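# Remove the collar from the hub shell and set both down

## Task

Pull the adjusting collar free of the hub shell and leave it lying flat on the bench with its recessed side facing up. Put the hub shell down on the bench too. Anything already achieved must still hold when the scene ends.

## Robot and tools

Robot: two arms, left_arm and right_arm, each ending in a two-finger gripper. Base positions in the scene frame: left_arm at (-0.010, +0.293, +0.027) m, right_arm at (-0.044, -0.319, +0.015) m, both turned only a fraction of a degree about z. A two-camera stand sits behind the arms. Loose parts may occasionally get nudged by outside pushes.

Frame: the scene frame has its origin at table-top height, halfway between the nominal bases. +z is up, +x points out over the table, +y is toward left_arm. Arm names do not match left/right in the images. Reported end_effector_position (m) and end_effector_quat_wxyz are in this frame and may be off by a few cm, more at long reach. The gripper's fingers point along its own +z and close along its own y; the reported point lies between the pads, roughly 1 cm short of the tips.

Row layout (used by execute_actions and move): 14 numbers, each in [-1, 1]. First seven are left_arm: dx, dy, dz, rx, ry, rz, opening; next seven are right_arm in the same order. Both arms must always be filled. dx, dy, dz, rx, ry, rz are offsets, not poses, measured along scene axes from that arm's Hand target as it was when the action or move began; 1.0 equals 0.6 m for translation or 180 degrees for rotation. rx, ry, rz form one rotation vector, turning about the hand's own position. A translation longer than 1.0 may be shortened along its direction. Opening is absolute, not an offset: +1 fully open (0.094 m), -1 closed. Sending six zeros re-requests the current Hand target; sending 0 as opening means half-closed, so repeat the present opening to leave a gripper unchanged.

execute_actions(actions, cameras): actions is a list of actions; each action is a table of up to 15 rows, one row per 1/30 s step, each row measured from the action's start pose (not from the row before). A short table keeps its last row for the remaining steps. Each action lasts 0.5 s. Repeating the same offset in a later action moves further. Images return only when actions is empty or cameras names them.

move(target, speed, blend, opening_speed, grip_force, blocking, cameras): straight-line path toward one row, or a list of up to 15 rows, all offsets counted from the same starting Hand targets. speed in m/s, 0.002 to 2.9 (default 0.25; rotation up to twice that in rad/s), one value or one per target. blend in m rounds corners between list targets; 0 stops at each. opening_speed is change per second on the -1..+1 scale, at least 0.2; use it slowly on fragile parts. grip_force is newtons per pad, 10 to 50, per arm or shared; it persists, and low values close slowly. blocking=false returns early while motion continues. Whole move is capped at 10 s. Paths ignore obstacles and the other arm; avoid routing a hand near its own base. Result adds a move: line, e.g. done, off_target, moving, held, fault, plus limits such as paced (clipped) or held (steps withheld).

wait(seconds 0 to 10, cameras): lets time pass with arms holding. stop(cameras): brakes a running move. zoom_image(camera cam_high or cam_low, region [x0,y0,x1,y1] pixels, at most 504x504): closer look at the newest image. finished_scene(scene 1): ends irrevocably.

Results: Hand target is the last commanded pose (after orientation is clipped to within 40 degrees of the measured one); the gripper often rests short of it, by up to a few cm, without contact. Send the missing distance as a new offset if needed. Tool commands lists current commands. grip_measured reads opening on the -1..+1 scale; on a hard part under full squeeze it reads slightly narrower than the part. To release, command well above grip_measured. Joint torques include gravity, have offsets and noise; joints 1-3 wrap at ±28 N m. Joint velocities may be summarized as within noise. Step readings list intermediate positions for execute_actions only. MOTOR HOT appears at 75 °C; at 90 °C that arm folds and stops working; at 100 °C it collapses. Holding loads, stretching out, or pushing at unreachable poses heats motors. Joint ranges (rad): waist -2.618..3.054, shoulder 0..3.142, elbow 0..3.142 (straight 2.901), wrist pitch and yaw -1.571..1.571, wrist roll -2.094..2.094.

Cameras: cam_high and cam_low, 896x504 each, pinhole with radial distortion (cam_high fovy 64.049, cam_low fovy 53.272).

Avoid: dropping parts or releasing them while moving, fast impacts on fixed or heavy objects, anything leaving the table, arm-to-arm contact or one gripper closing on the other's fingers, strain on wrist camera cables, pushing hard into contact (a target far beyond contact presses harder). A blocked arm keeps pressing until commanded back past its gripper. The scene keeps running while you compose replies.

Each tool is called after ">>>" by a JSON object that holds its "api" and its "payload", one argument or row to a line.

## Session

>>> {"api": "execute_actions", "payload": {
  "actions": []
}}

Scene clock: 0.00 s.
left_arm: end_effector_position=(+0.2332, +0.2527, +0.3039) grip_measured=+1.000 end_effector_quat_wxyz=(+0.527, +0.027, +0.846, +0.072) | right_arm: end_effector_position=(+0.2057, -0.2805, +0.3607) grip_measured=+1.000 end_effector_quat_wxyz=(+0.637, -0.184, +0.745, +0.073)
Joint positions: left_arm=[-0.616 0.675 0.886 -0.784 -0.641 -0.201 0.094] | right_arm=[-0.301 0.589 0.879 -0.512 -0.626 -0.259 0.094]
Joint velocities: left_arm=[within noise] | right_arm=[-0.002 -0.046 -0.017 0.037 0.022 -0.066 0]
Joint torques (N m): no reading
Heat: left arm: 48 °C; right arm: 39 °C.
Hand target: left_arm +0.2316, +0.2546, +0.3054; +0.528, +0.025, +0.846, +0.073 | right_arm +0.2034, -0.2795, +0.3604; +0.635, -0.184, +0.746, +0.075
Tool commands: left_gripper/opening=+1.0 right_gripper/opening=+1.0

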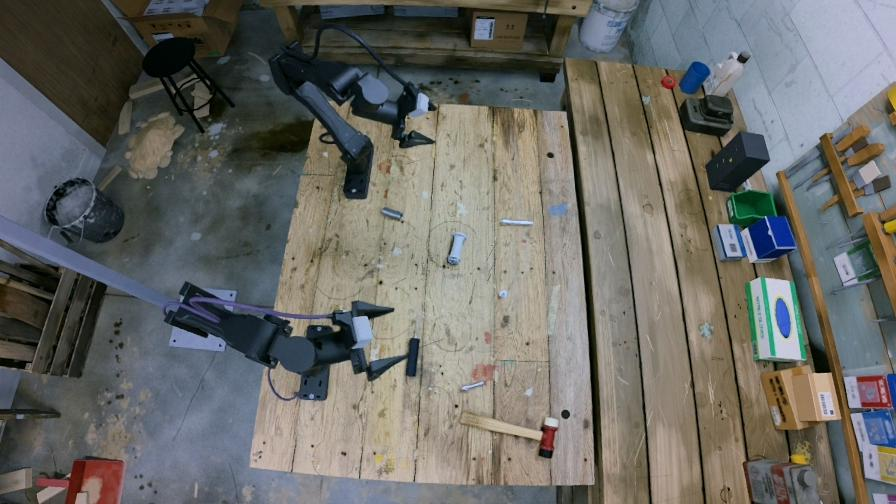

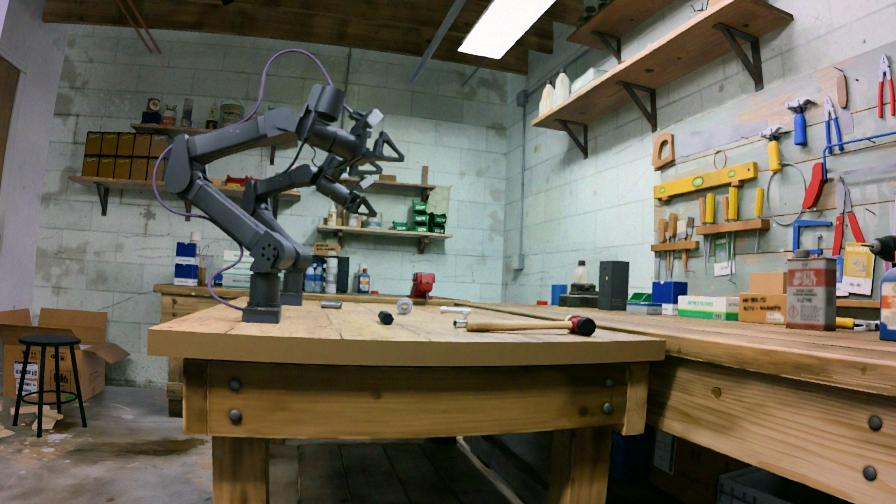

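>>> {"api": "zoom_image", "payload": {
  "camera": "cam_high",
  "region": [370, 190, 550, 310]
}}

>>> {"api": "zoom_image", "payload": {
  "camera": "cam_high",
  "region": [430, 220, 490, 280]
}}

>>> {"api": "zoom_image", "payload": {
  "camera": "cam_low",
  "region": [300, 280, 500, 350]
}}

>>> {"api": "zoom_image", "payload": {
  "camera": "cam_high",
  "region": [390, 270, 530, 400]
}}

Scaled by 2.800 from the camera's 896x504 image, which has a finer 1280x720 frame.

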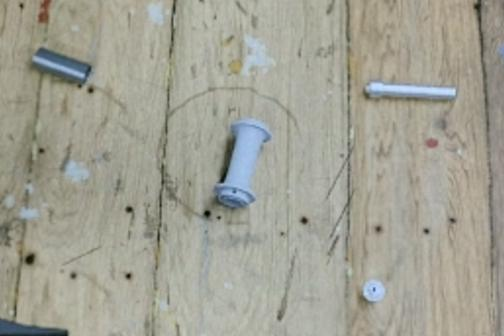

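Scaled by 8.400 from the camera's 896x504 image, which has a finer 1280x720 frame.

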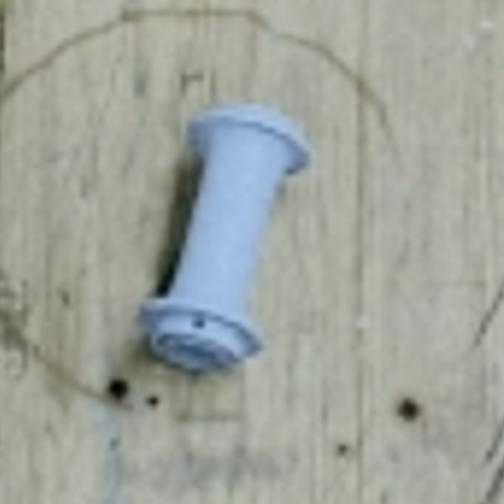

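Scaled by 2.520 from the camera's 896x504 image, which has a finer 1280x720 frame.

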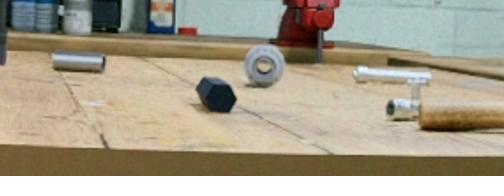

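Scaled by 3.600 from the camera's 896x504 image, which has a finer 1280x720 frame.

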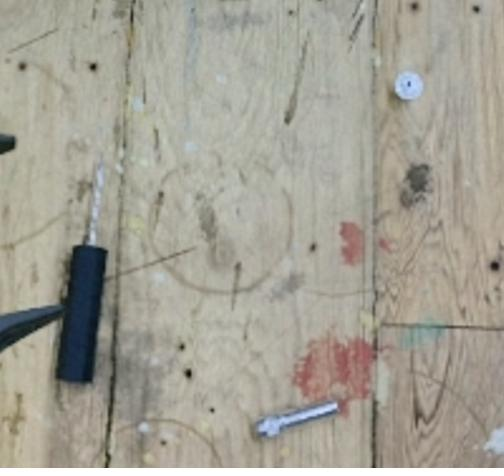

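>>> {"api": "move", "payload": {
  "target": [0.197,-0.258,-0.2,0.281,0.290,-0.492,1,0.095,0.05,-0.1,0.072,-0.01,0.302,1],
  "speed": 0.4,
  "cameras": ["all"]
}}

>>> {"api": "zoom_image", "payload": {
  "camera": "cam_high",
  "region": [380, 170, 560, 310]
}}

>>> {"api": "zoom_image", "payload": {
  "camera": "cam_low",
  "region": [280, 180, 500, 350]
}}

Scene clock: 33.40 s.
left_arm: end_effector_position=(+0.3497, +0.1008, +0.1859) grip_measured=+1.000 end_effector_quat_wxyz=(+0.015, +0.783, +0.622, +0.007) | right_arm: end_effector_position=(+0.2587, -0.2496, +0.2934) grip_measured=+1.000 end_effector_quat_wxyz=(+0.582, -0.381, +0.598, +0.399)
Joint positions: left_arm=[-0.487 2.113 2.133 -1.557 0 1.305 0.094] | right_arm=[-0.417 1.303 0.867 -0.26 -1.564 -0.663 0.094]
Joint velocities: left_arm=[within noise] | right_arm=[0.012 0.002 0.012 0.007 -0.051 -0.154 0]
Joint torques (N m): left_arm=[-0.28 -10.37 8.35 -0.05 0.01 0.16] | right_arm=[0.47 -3.25 7.98 1.37 -0.59 -0.14]
Heat: left arm: 52 °C; right arm: 42 °C.
Hand target: left_arm +0.3498, +0.0998, +0.1855; -0.001, +0.788, +0.616, +0.001 | right_arm +0.2604, -0.2494, +0.3003; +0.558, -0.434, +0.558, +0.434
Off the commanded pose: left_arm 0.001 m, 2 deg | right_arm 0.007 m, 9 deg.
joint sent to its limit (left arm) — joint 4 (wrist pitch), lower limit. The joint targets still meet the commanded pose.
joint sent to its limit (right arm) — joint 5 (wrist yaw), lower limit. The joint targets are off in orientation, not in position.
move: off_target (right_arm)

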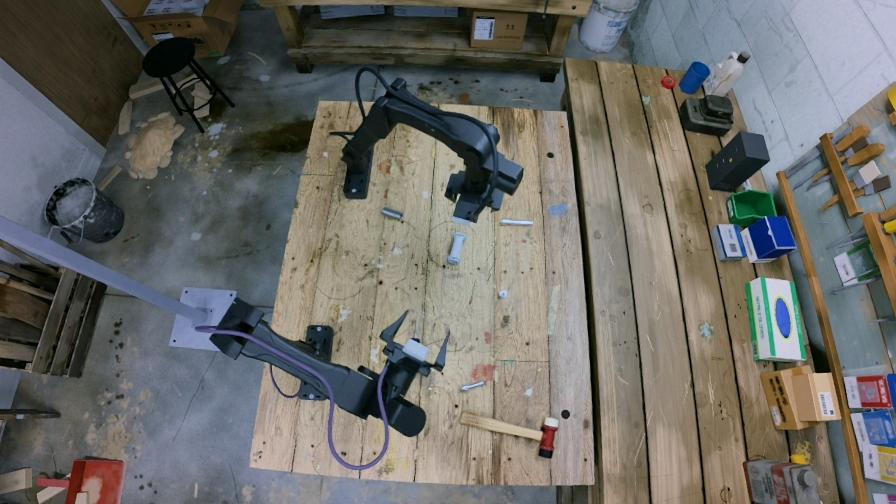

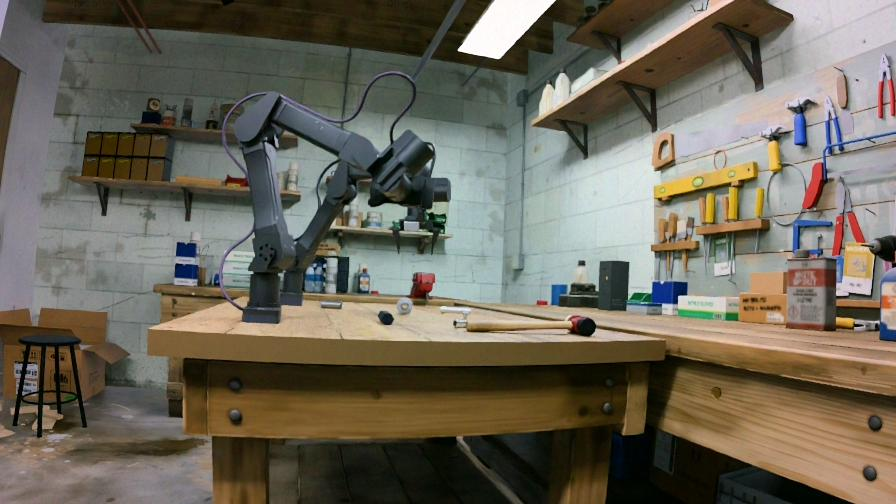

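Scaled by 2.800 from the camera's 896x504 image, which has a finer 1280x720 frame.

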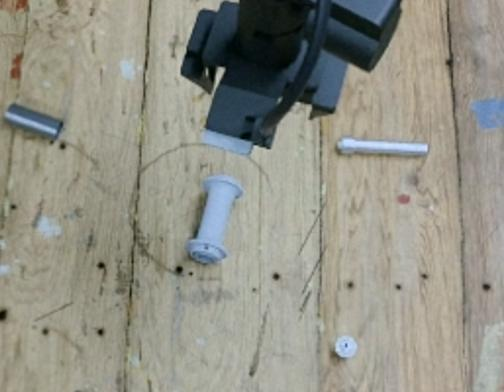

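Scaled by 2.291 from the camera's 896x504 image, which has a finer 1280x720 frame.

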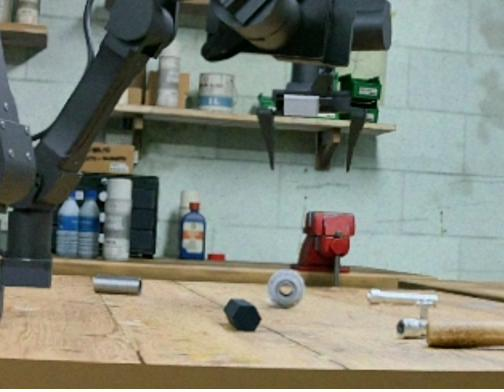

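>>> {"api": "move", "payload": {
  "target": [-0.05,-0.015,-0.18,0,0,0,0.4,0,0,0,0,0,0,1],
  "cameras": ["all"]
}}

>>> {"api": "zoom_image", "payload": {
  "camera": "cam_high",
  "region": [400, 190, 520, 280]
}}

>>> {"api": "zoom_image", "payload": {
  "camera": "cam_low",
  "region": [340, 240, 480, 330]
}}

Scene clock: 69.43 s.
left_arm: end_effector_position=(+0.3205, +0.0909, +0.0724) grip_measured=+0.403 end_effector_quat_wxyz=(-0.009, +0.789, +0.614, -0.002) | right_arm: end_effector_position=(+0.2588, -0.2497, +0.2935) grip_measured=+1.000 end_effector_quat_wxyz=(+0.583, -0.382, +0.597, +0.398)
Joint positions: left_arm=[-0.546 2.07 1.613 -1.133 -0.002 1.266 0.066] | right_arm=[-0.417 1.303 0.867 -0.257 -1.564 -0.663 0.094]
Joint torques (N m): left_arm=[-0.1 -13.75 5.14 0.15 0.02 -0.01] | right_arm=[0.46 -3.28 7.95 1.36 -0.59 -0.12]
Heat: left arm: 54 °C; right arm: 44 °C.
Hand target: left_arm +0.3198, +0.0910, +0.0775; -0.001, +0.788, +0.616, +0.001 | right_arm +0.2604, -0.2494, +0.3003; +0.558, -0.434, +0.558, +0.434
Off the commanded pose: left_arm 0.005 m, 1 deg | right_arm 0.007 m, 9 deg.
joint sent to its limit (right arm) — joint 5 (wrist yaw), lower limit. The joint targets are off in orientation, not in position.
move: off_target (right_arm)

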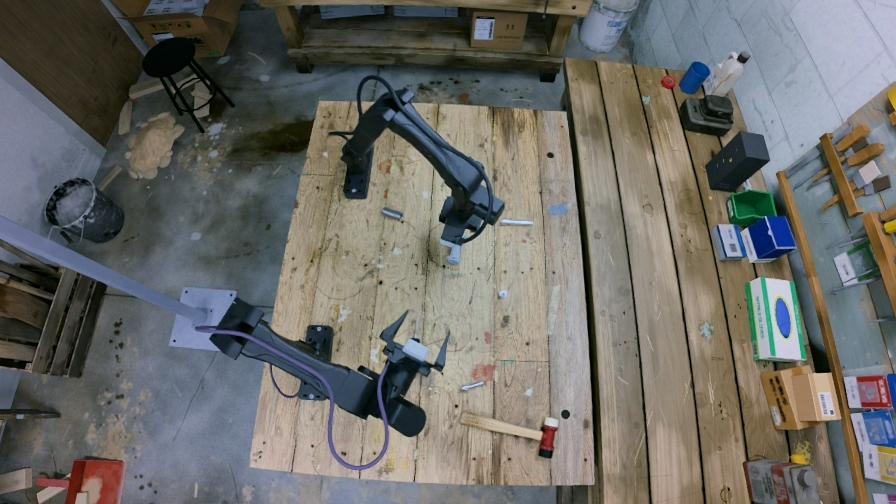

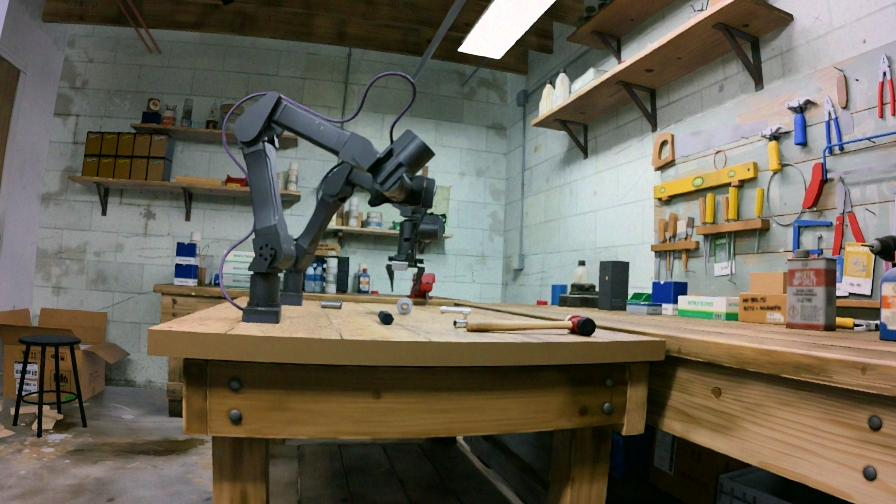

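Scaled by 4.200 from the camera's 896x504 image, which has a finer 1280x720 frame.

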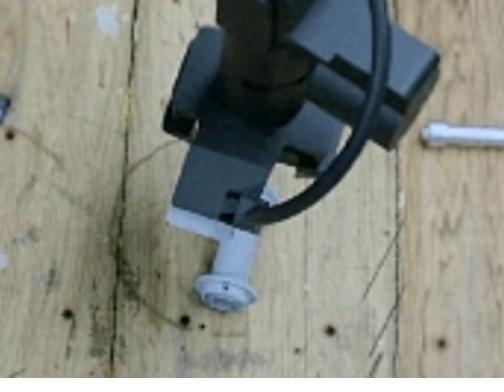

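Scaled by 3.600 from the camera's 896x504 image, which has a finer 1280x720 frame.

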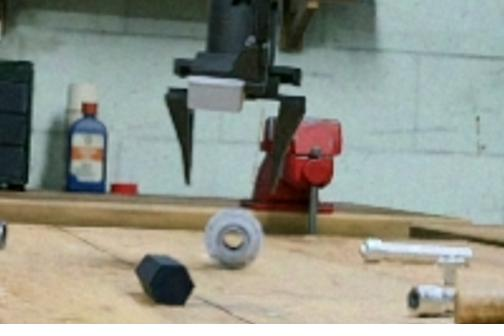

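>>> {"api": "move", "payload": {
  "target": [
    [0,0,-0.092,0,0,0,0.4,0,0,0,0,0,0,1],
    [0,0,-0.092,0,0,0,-1,0,0,0,0,0,0,1]
  ],
  "opening_speed": 1,
  "speed": 0.12,
  "cameras": ["all"]
}}

>>> {"api": "zoom_image", "payload": {
  "camera": "cam_low",
  "region": [340, 240, 480, 330]
}}

>>> {"api": "zoom_image", "payload": {
  "camera": "cam_high",
  "region": [400, 190, 520, 280]
}}

Scene clock: 76.23 s.
left_arm: end_effector_position=(+0.3243, +0.0897, +0.0321) grip_measured=-0.997 end_effector_quat_wxyz=(+0.010, +0.789, +0.615, +0.008) | right_arm: end_effector_position=(+0.2588, -0.2497, +0.2935) grip_measured=+1.000 end_effector_quat_wxyz=(+0.583, -0.382, +0.597, +0.398)
Joint positions: left_arm=[-0.546 2.09 1.477 -0.935 -0.007 1.265 0] | right_arm=[-0.417 1.303 0.867 -0.257 -1.564 -0.663 0.094]
Joint torques (N m): left_arm=[-0.14 -9.78 5.15 0.19 0.08 0.02] | right_arm=[0.47 -3.28 7.94 1.36 -0.59 -0.12]
Heat: left arm: 52 °C; right arm: 44 °C.
Hand target: left_arm +0.3199, +0.0909, +0.0223; -0.001, +0.788, +0.616, +0.001 | right_arm +0.2604, -0.2494, +0.3003; +0.558, -0.434, +0.558, +0.434
Off the commanded pose: left_arm 0.011 m, 1 deg | right_arm 0.007 m, 9 deg.
joint sent to its limit (right arm) — joint 5 (wrist yaw), lower limit. The joint targets are off in orientation, not in position.
move: off_target (left_arm, right_arm)

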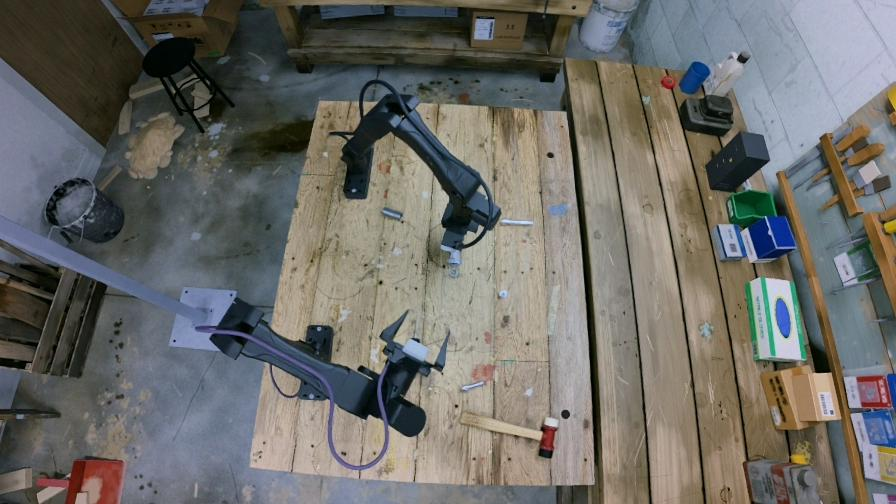

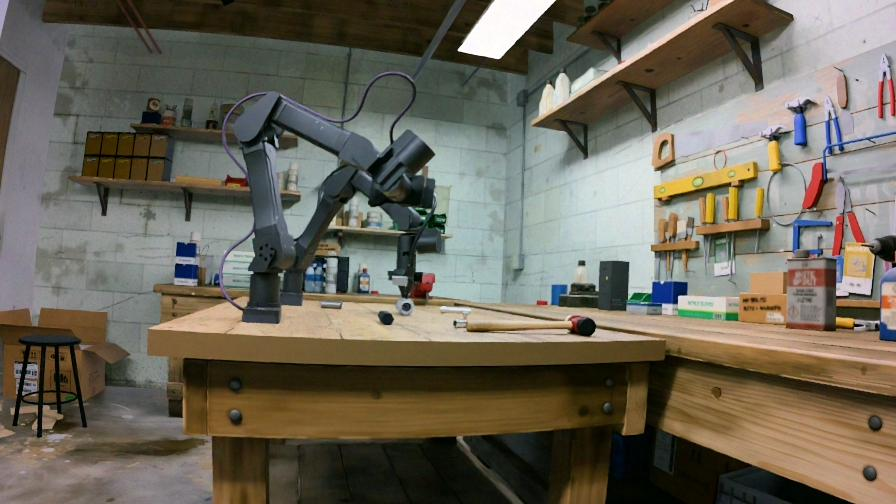

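Scaled by 3.600 from the camera's 896x504 image, which has a finer 1280x720 frame.

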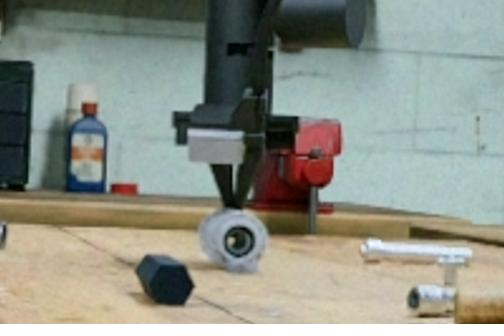

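Scaled by 4.200 from the camera's 896x504 image, which has a finer 1280x720 frame.

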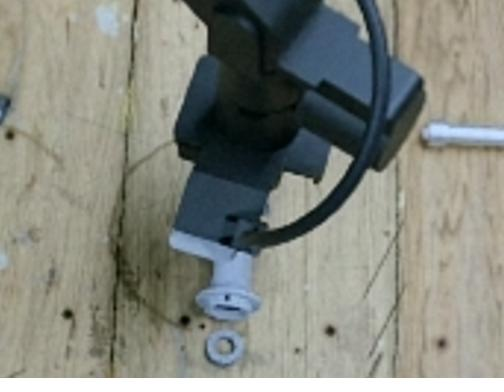

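>>> {"api": "move", "payload": {
  "target": [0,0,0.15,0,0,0,-1,0,0,0,0,0,0,1],
  "speed": 0.15,
  "cameras": ["all"]
}}

>>> {"api": "zoom_image", "payload": {
  "camera": "cam_low",
  "region": [370, 280, 440, 330]
}}

>>> {"api": "zoom_image", "payload": {
  "camera": "cam_high",
  "region": [420, 215, 500, 285]
}}

Scene clock: 81.83 s.
left_arm: end_effector_position=(+0.3197, +0.0925, +0.1033) grip_measured=-0.997 end_effector_quat_wxyz=(-0.007, +0.789, +0.615, +0.001) | right_arm: end_effector_position=(+0.2588, -0.2497, +0.2935) grip_measured=+1.000 end_effector_quat_wxyz=(+0.583, -0.382, +0.597, +0.398)
Joint positions: left_arm=[-0.546 2.038 1.69 -1.236 -0.007 1.265 0] | right_arm=[-0.417 1.303 0.867 -0.257 -1.564 -0.663 0.094]
Joint torques (N m): left_arm=[0.13 -12.55 7.9 -0.11 0.03 -0.02] | right_arm=[0.46 -3.26 7.95 1.36 -0.59 -0.12]
Heat: left arm: 52 °C; right arm: 44 °C.
Hand target: left_arm +0.3198, +0.0909, +0.1122; -0.001, +0.788, +0.616, +0.001 | right_arm +0.2604, -0.2494, +0.3003; +0.558, -0.434, +0.558, +0.434
Off the commanded pose: left_arm 0.009 m, 1 deg | right_arm 0.007 m, 9 deg.
joint sent to its limit (right arm) — joint 5 (wrist yaw), lower limit. The joint targets are off in orientation, not in position.
move: off_target (right_arm)

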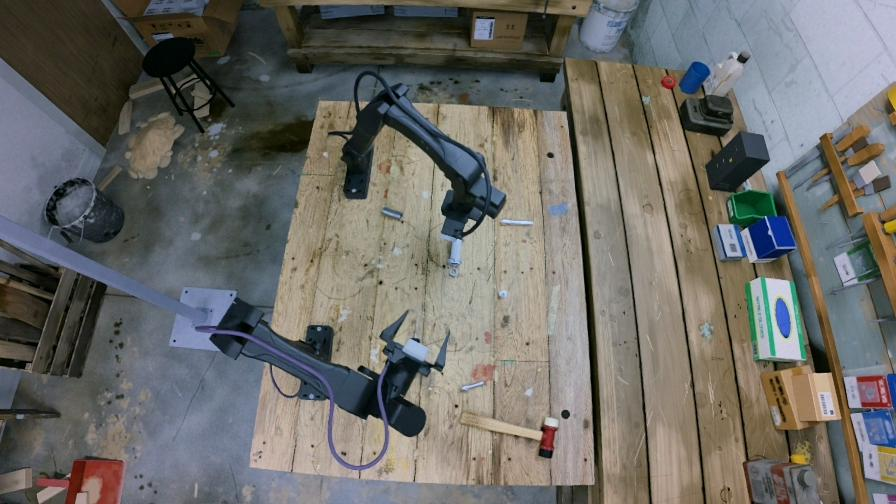

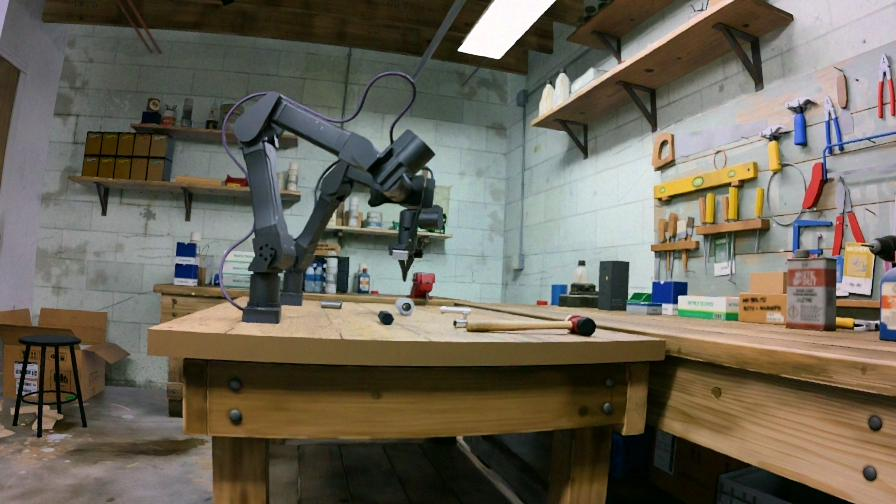

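Scaled by 7.200 from the camera's 896x504 image, which has a finer 1280x720 frame.

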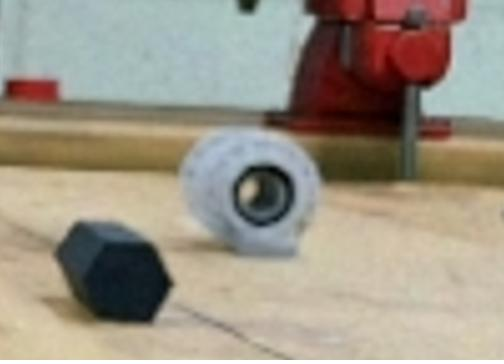

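Scaled by 6.300 from the camera's 896x504 image, which has a finer 1280x720 frame.

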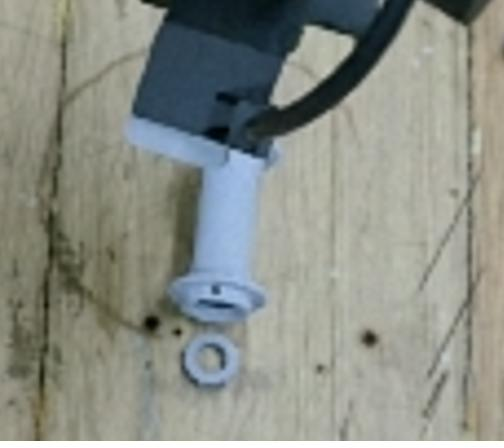

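>>> {"api": "zoom_image", "payload": {
  "camera": "cam_high",
  "region": [444, 258, 464, 282]
}}

>>> {"api": "zoom_image", "payload": {
  "camera": "cam_low",
  "region": [392, 295, 422, 320]
}}

Scaled by 21.000 from the camera's 896x504 image, which has a finer 1280x720 frame.

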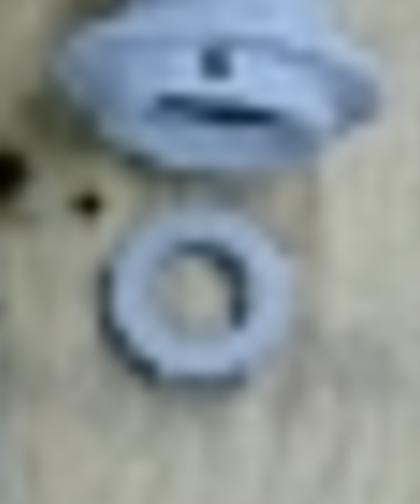

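Scaled by 16.800 from the camera's 896x504 image, which has a finer 1280x720 frame.

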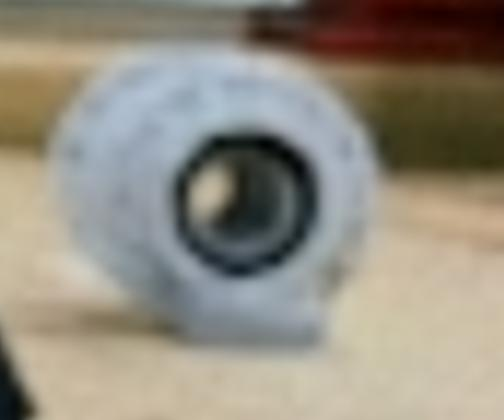

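>>> {"api": "move", "payload": {
  "target": [
    [-0.17,0.3,0.23,0,0,0,-1,0,0.1,0,0,0,0,0.1],
    [-0.17,0.3,0.23,0,0,0,-1,0.083,0.436,-0.334,-0.497,0.062,0.062,0.1]
  ],
  "speed": 0.4,
  "blend": 0.03,
  "cameras": ["all"]
}}

>>> {"api": "zoom_image", "payload": {
  "camera": "cam_high",
  "region": [400, 190, 520, 290]
}}

>>> {"api": "zoom_image", "payload": {
  "camera": "cam_low",
  "region": [340, 240, 480, 330]
}}

Scene clock: 108.23 s.
left_arm: end_effector_position=(+0.2243, +0.2713, +0.2561) grip_measured=-0.997 end_effector_quat_wxyz=(+0.061, +0.781, +0.618, +0.069) | right_arm: end_effector_position=(+0.3099, +0.0155, +0.1145) grip_measured=+0.101 end_effector_quat_wxyz=(-0.034, +0.712, -0.702, +0.000)
Joint positions: left_arm=[-0.098 1.335 1.505 -1.557 -0.01 1.698 0] | right_arm=[0.735 2.474 2.504 -1.533 -0.003 -0.83 0.052]
Joint torques (N m): left_arm=[0.12 -3.56 5.08 0.24 0.07 0.13] | right_arm=[-0.42 -11.32 6.84 0.27 0.04 0.07]
Heat: left arm: 53 °C; right arm: 45 °C.
Hand target: left_arm +0.2179, +0.2709, +0.2502; -0.001, +0.788, +0.616, +0.001 | right_arm +0.3102, +0.0122, +0.1000; +0.000, +0.707, -0.707, +0.000
Off the commanded pose: left_arm 0.009 m, 11 deg | right_arm 0.015 m, 4 deg.
joint sent to its limit (left arm) — joint 4 (wrist pitch), lower limit. The joint targets are off in orientation, not in position.
joint sent to its limit (right arm) — joint 4 (wrist pitch), lower limit. The joint targets still meet the commanded pose.
move: off_target (left_arm, right_arm)

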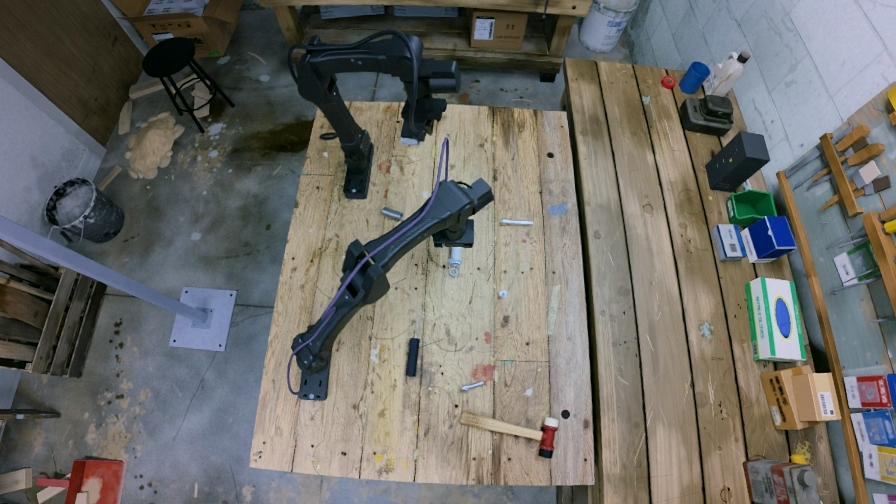

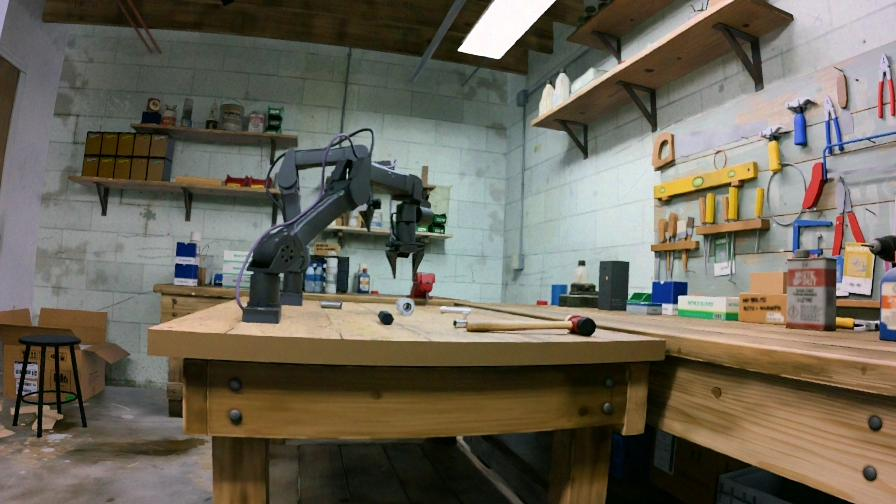

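Scaled by 4.200 from the camera's 896x504 image, which has a finer 1280x720 frame.

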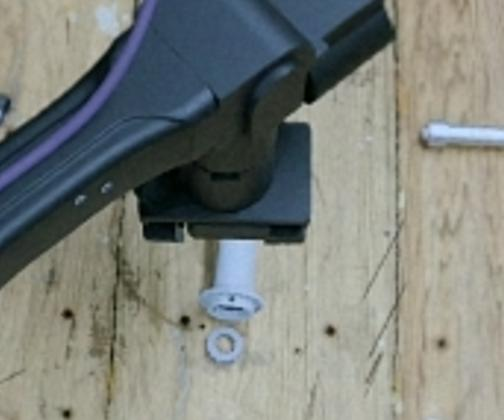

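Scaled by 3.600 from the camera's 896x504 image, which has a finer 1280x720 frame.

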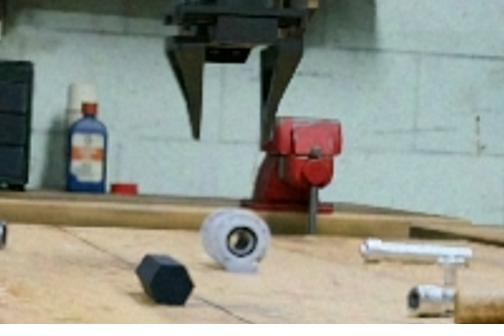

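>>> {"api": "move", "payload": {
  "target": [0,0,0,0,0,0,-1,0.01,0,-0.1,0,0,0,0.1],
  "cameras": ["all"]
}}

>>> {"api": "zoom_image", "payload": {
  "camera": "cam_high",
  "region": [400, 190, 520, 290]
}}

>>> {"api": "zoom_image", "payload": {
  "camera": "cam_low",
  "region": [370, 270, 440, 320]
}}

Scene clock: 115.23 s.
left_arm: end_effector_position=(+0.2243, +0.2713, +0.2561) grip_measured=-0.997 end_effector_quat_wxyz=(+0.061, +0.781, +0.618, +0.069) | right_arm: end_effector_position=(+0.3144, +0.0141, +0.0616) grip_measured=+0.101 end_effector_quat_wxyz=(-0.016, +0.709, -0.705, -0.001)
Joint positions: left_arm=[-0.098 1.335 1.505 -1.557 -0.01 1.698 0] | right_arm=[0.727 2.491 2.324 -1.371 -0.002 -0.83 0.052]
Joint torques (N m): left_arm=[0.17 -3.52 4.97 0.23 0.08 0.19] | right_arm=[-0.44 -11.64 4.83 0.52 0.04 0]
Heat: left arm: 52 °C; right arm: 44 °C.
Hand target: left_arm +0.2179, +0.2709, +0.2502; -0.001, +0.788, +0.616, +0.001 | right_arm +0.3162, +0.0122, +0.0400; +0.000, +0.707, -0.707, +0.000
Off the commanded pose: left_arm 0.009 m, 11 deg | right_arm 0.022 m, 2 deg.
joint sent to its limit (left arm) — joint 4 (wrist pitch), lower limit. The joint targets are off in orientation, not in position.
move: off_target (left_arm, right_arm)

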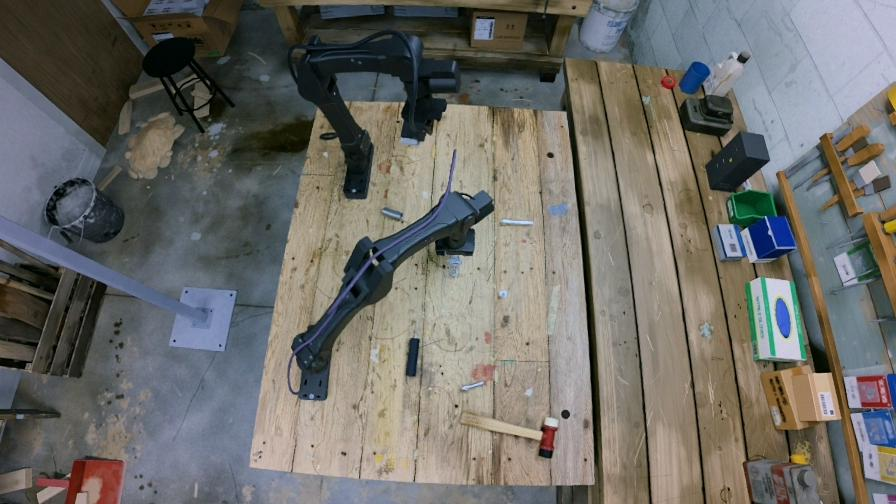

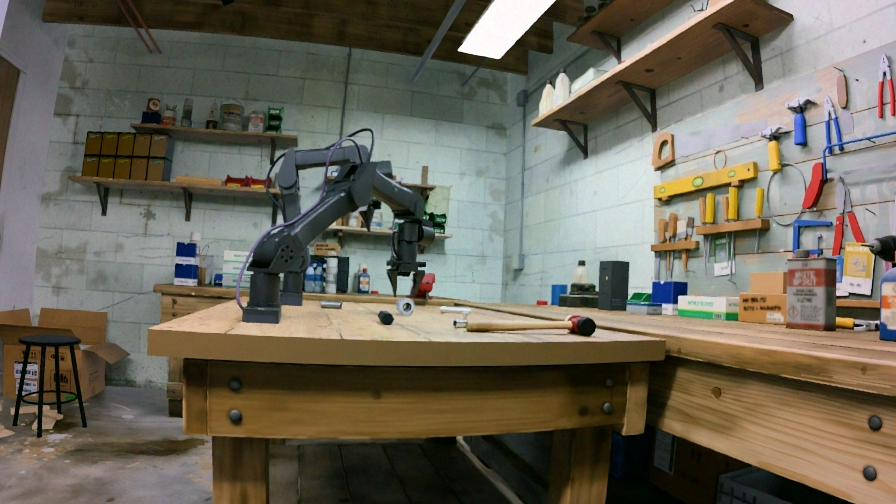

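Scaled by 4.200 from the camera's 896x504 image, which has a finer 1280x720 frame.

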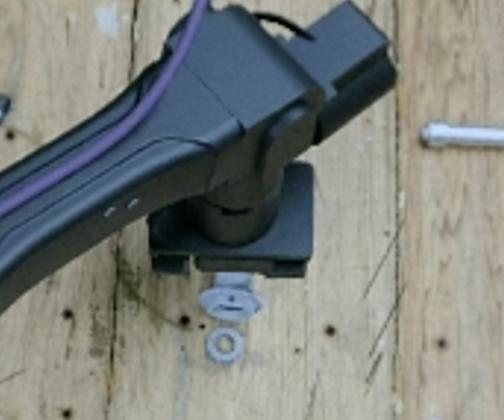

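Scaled by 7.200 from the camera's 896x504 image, which has a finer 1280x720 frame.

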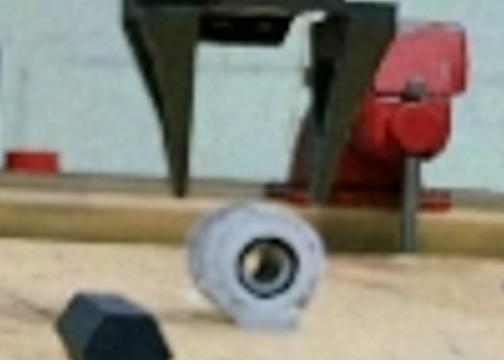

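>>> {"api": "zoom_image", "payload": {
  "camera": "cam_high",
  "region": [430, 240, 480, 280]
}}

Scaled by 10.080 from the camera's 896x504 image, which has a finer 1280x720 frame.

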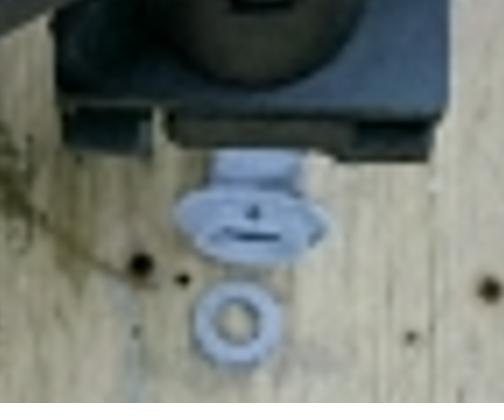

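>>> {"api": "move", "payload": {
  "target": [0,0,0,0,0,0,-1,0.008,-0.05,0,0,0,0,0.1],
  "cameras": ["all"]
}}

>>> {"api": "zoom_image", "payload": {
  "camera": "cam_high",
  "region": [430, 235, 490, 285]
}}

>>> {"api": "zoom_image", "payload": {
  "camera": "cam_low",
  "region": [370, 270, 440, 320]
}}

Scene clock: 131.37 s.
left_arm: end_effector_position=(+0.2243, +0.2713, +0.2561) grip_measured=-0.997 end_effector_quat_wxyz=(+0.061, +0.781, +0.618, +0.069) | right_arm: end_effector_position=(+0.3183, -0.0227, +0.0216) grip_measured=+0.101 end_effector_quat_wxyz=(+0.026, +0.702, -0.712, -0.002)
Joint positions: left_arm=[-0.098 1.335 1.505 -1.557 -0.01 1.698 0] | right_arm=[0.665 2.491 2.164 -1.295 0.001 -0.872 0.052]
Joint torques (N m): left_arm=[0.2 -3.49 5.04 0.26 0.11 0.15] | right_arm=[0.29 -20.29 3.88 0.39 0 -0.12]
Heat: left arm: 51 °C; right arm: 42 °C.
Hand target: left_arm +0.2179, +0.2709, +0.2502; -0.001, +0.788, +0.616, +0.001 | right_arm +0.3210, -0.0178, +0.0400; +0.000, +0.707, -0.707, +0.000
Off the commanded pose: left_arm 0.009 m, 11 deg | right_arm 0.019 m, 3 deg.
joint sent to its limit (left arm) — joint 4 (wrist pitch), lower limit. The joint targets are off in orientation, not in position.
move: off_target (left_arm, right_arm)

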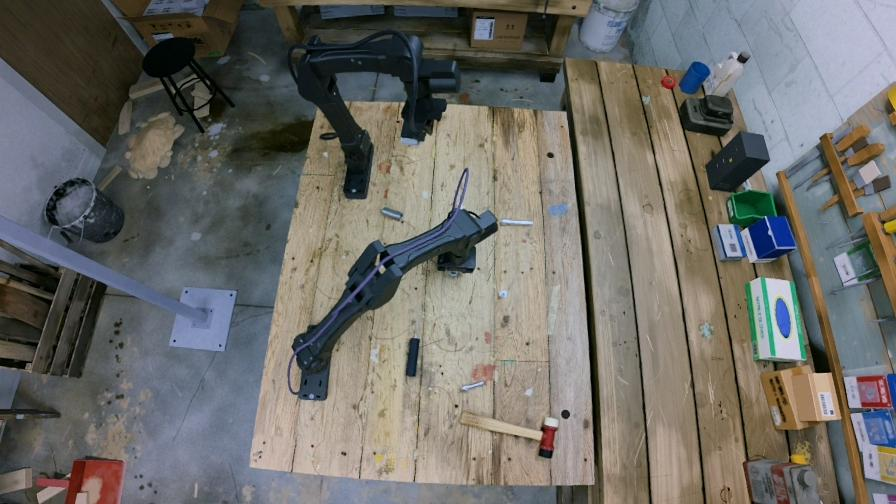

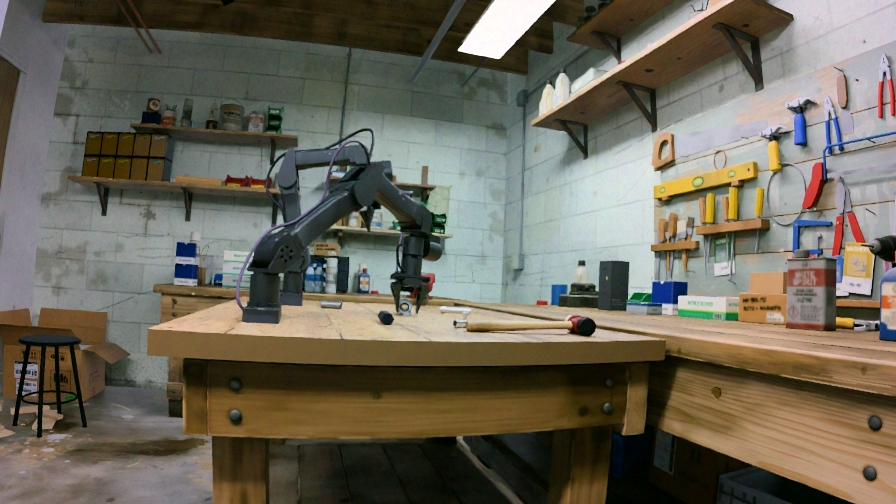

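Scaled by 8.400 from the camera's 896x504 image, which has a finer 1280x720 frame.

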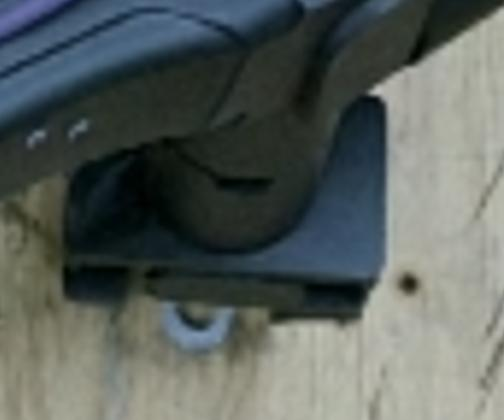

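Scaled by 7.200 from the camera's 896x504 image, which has a finer 1280x720 frame.

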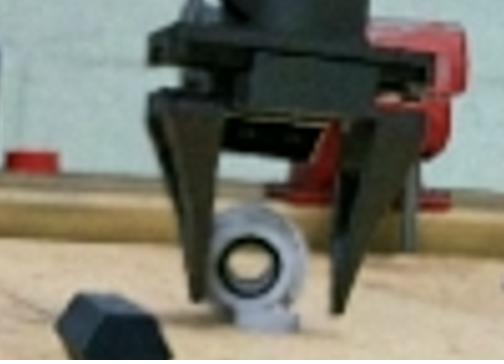

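>>> {"api": "move", "payload": {
  "target": [0,0,0,0,0,0,-1,0,0.008,-0.018,0,0,0,0.1],
  "speed": 0.05,
  "cameras": ["all"]
}}

>>> {"api": "zoom_image", "payload": {
  "camera": "cam_high",
  "region": [430, 235, 490, 285]
}}

>>> {"api": "zoom_image", "payload": {
  "camera": "cam_low",
  "region": [370, 270, 440, 320]
}}

Scene clock: 139.37 s.
left_arm: end_effector_position=(+0.2243, +0.2713, +0.2561) grip_measured=-0.997 end_effector_quat_wxyz=(+0.061, +0.781, +0.618, +0.069) | right_arm: end_effector_position=(+0.3201, -0.0177, +0.0214) grip_measured=+0.101 end_effector_quat_wxyz=(+0.017, +0.704, -0.710, -0.001)
Joint positions: left_arm=[-0.098 1.335 1.505 -1.557 -0.01 1.698 0] | right_arm=[0.671 2.491 2.164 -1.277 0.001 -0.872 0.052]
Joint torques (N m): left_arm=[0.2 -3.62 5.11 0.25 0.06 0.15] | right_arm=[0.49 -18.21 3.64 0.48 0 -0.04]
Heat: left arm: 50 °C; right arm: 48 °C.
Hand target: left_arm +0.2179, +0.2709, +0.2502; -0.001, +0.788, +0.616, +0.001 | right_arm +0.3210, -0.0130, +0.0292; +0.000, +0.707, -0.707, +0.000
Off the commanded pose: left_arm 0.009 m, 11 deg | right_arm 0.009 m, 2 deg.
joint sent to its limit (left arm) — joint 4 (wrist pitch), lower limit. The joint targets are off in orientation, not in position.
move: off_target (left_arm)

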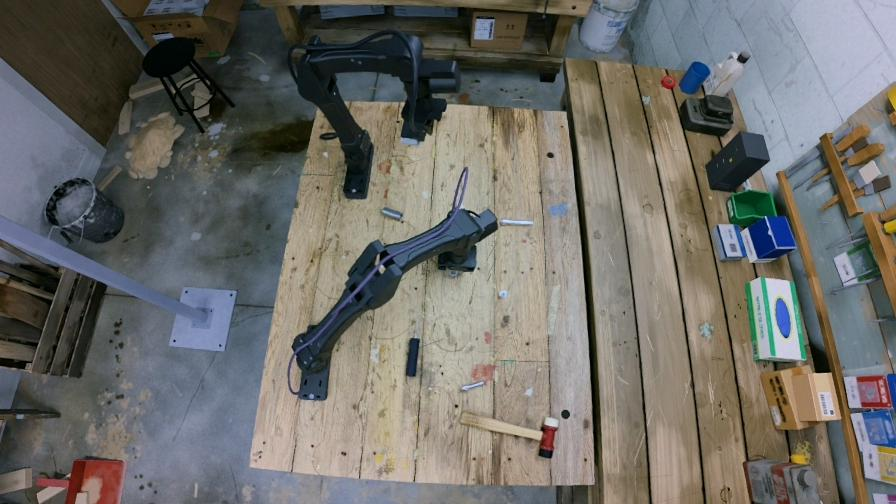

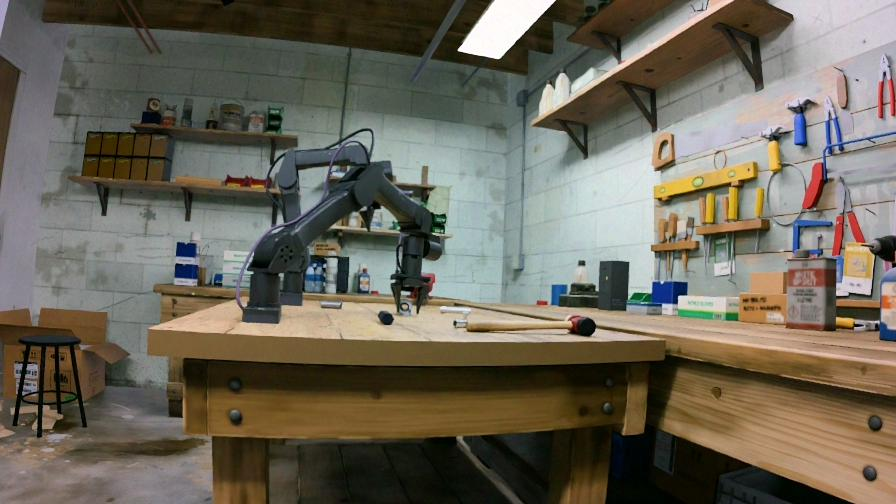

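Scaled by 8.400 from the camera's 896x504 image, which has a finer 1280x720 frame.

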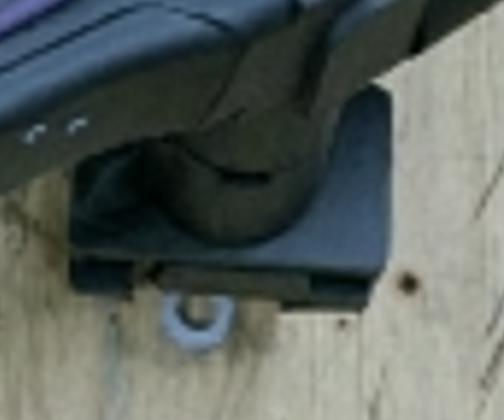

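Scaled by 7.200 from the camera's 896x504 image, which has a finer 1280x720 frame.

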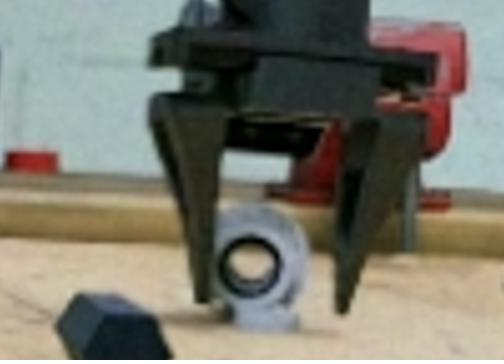

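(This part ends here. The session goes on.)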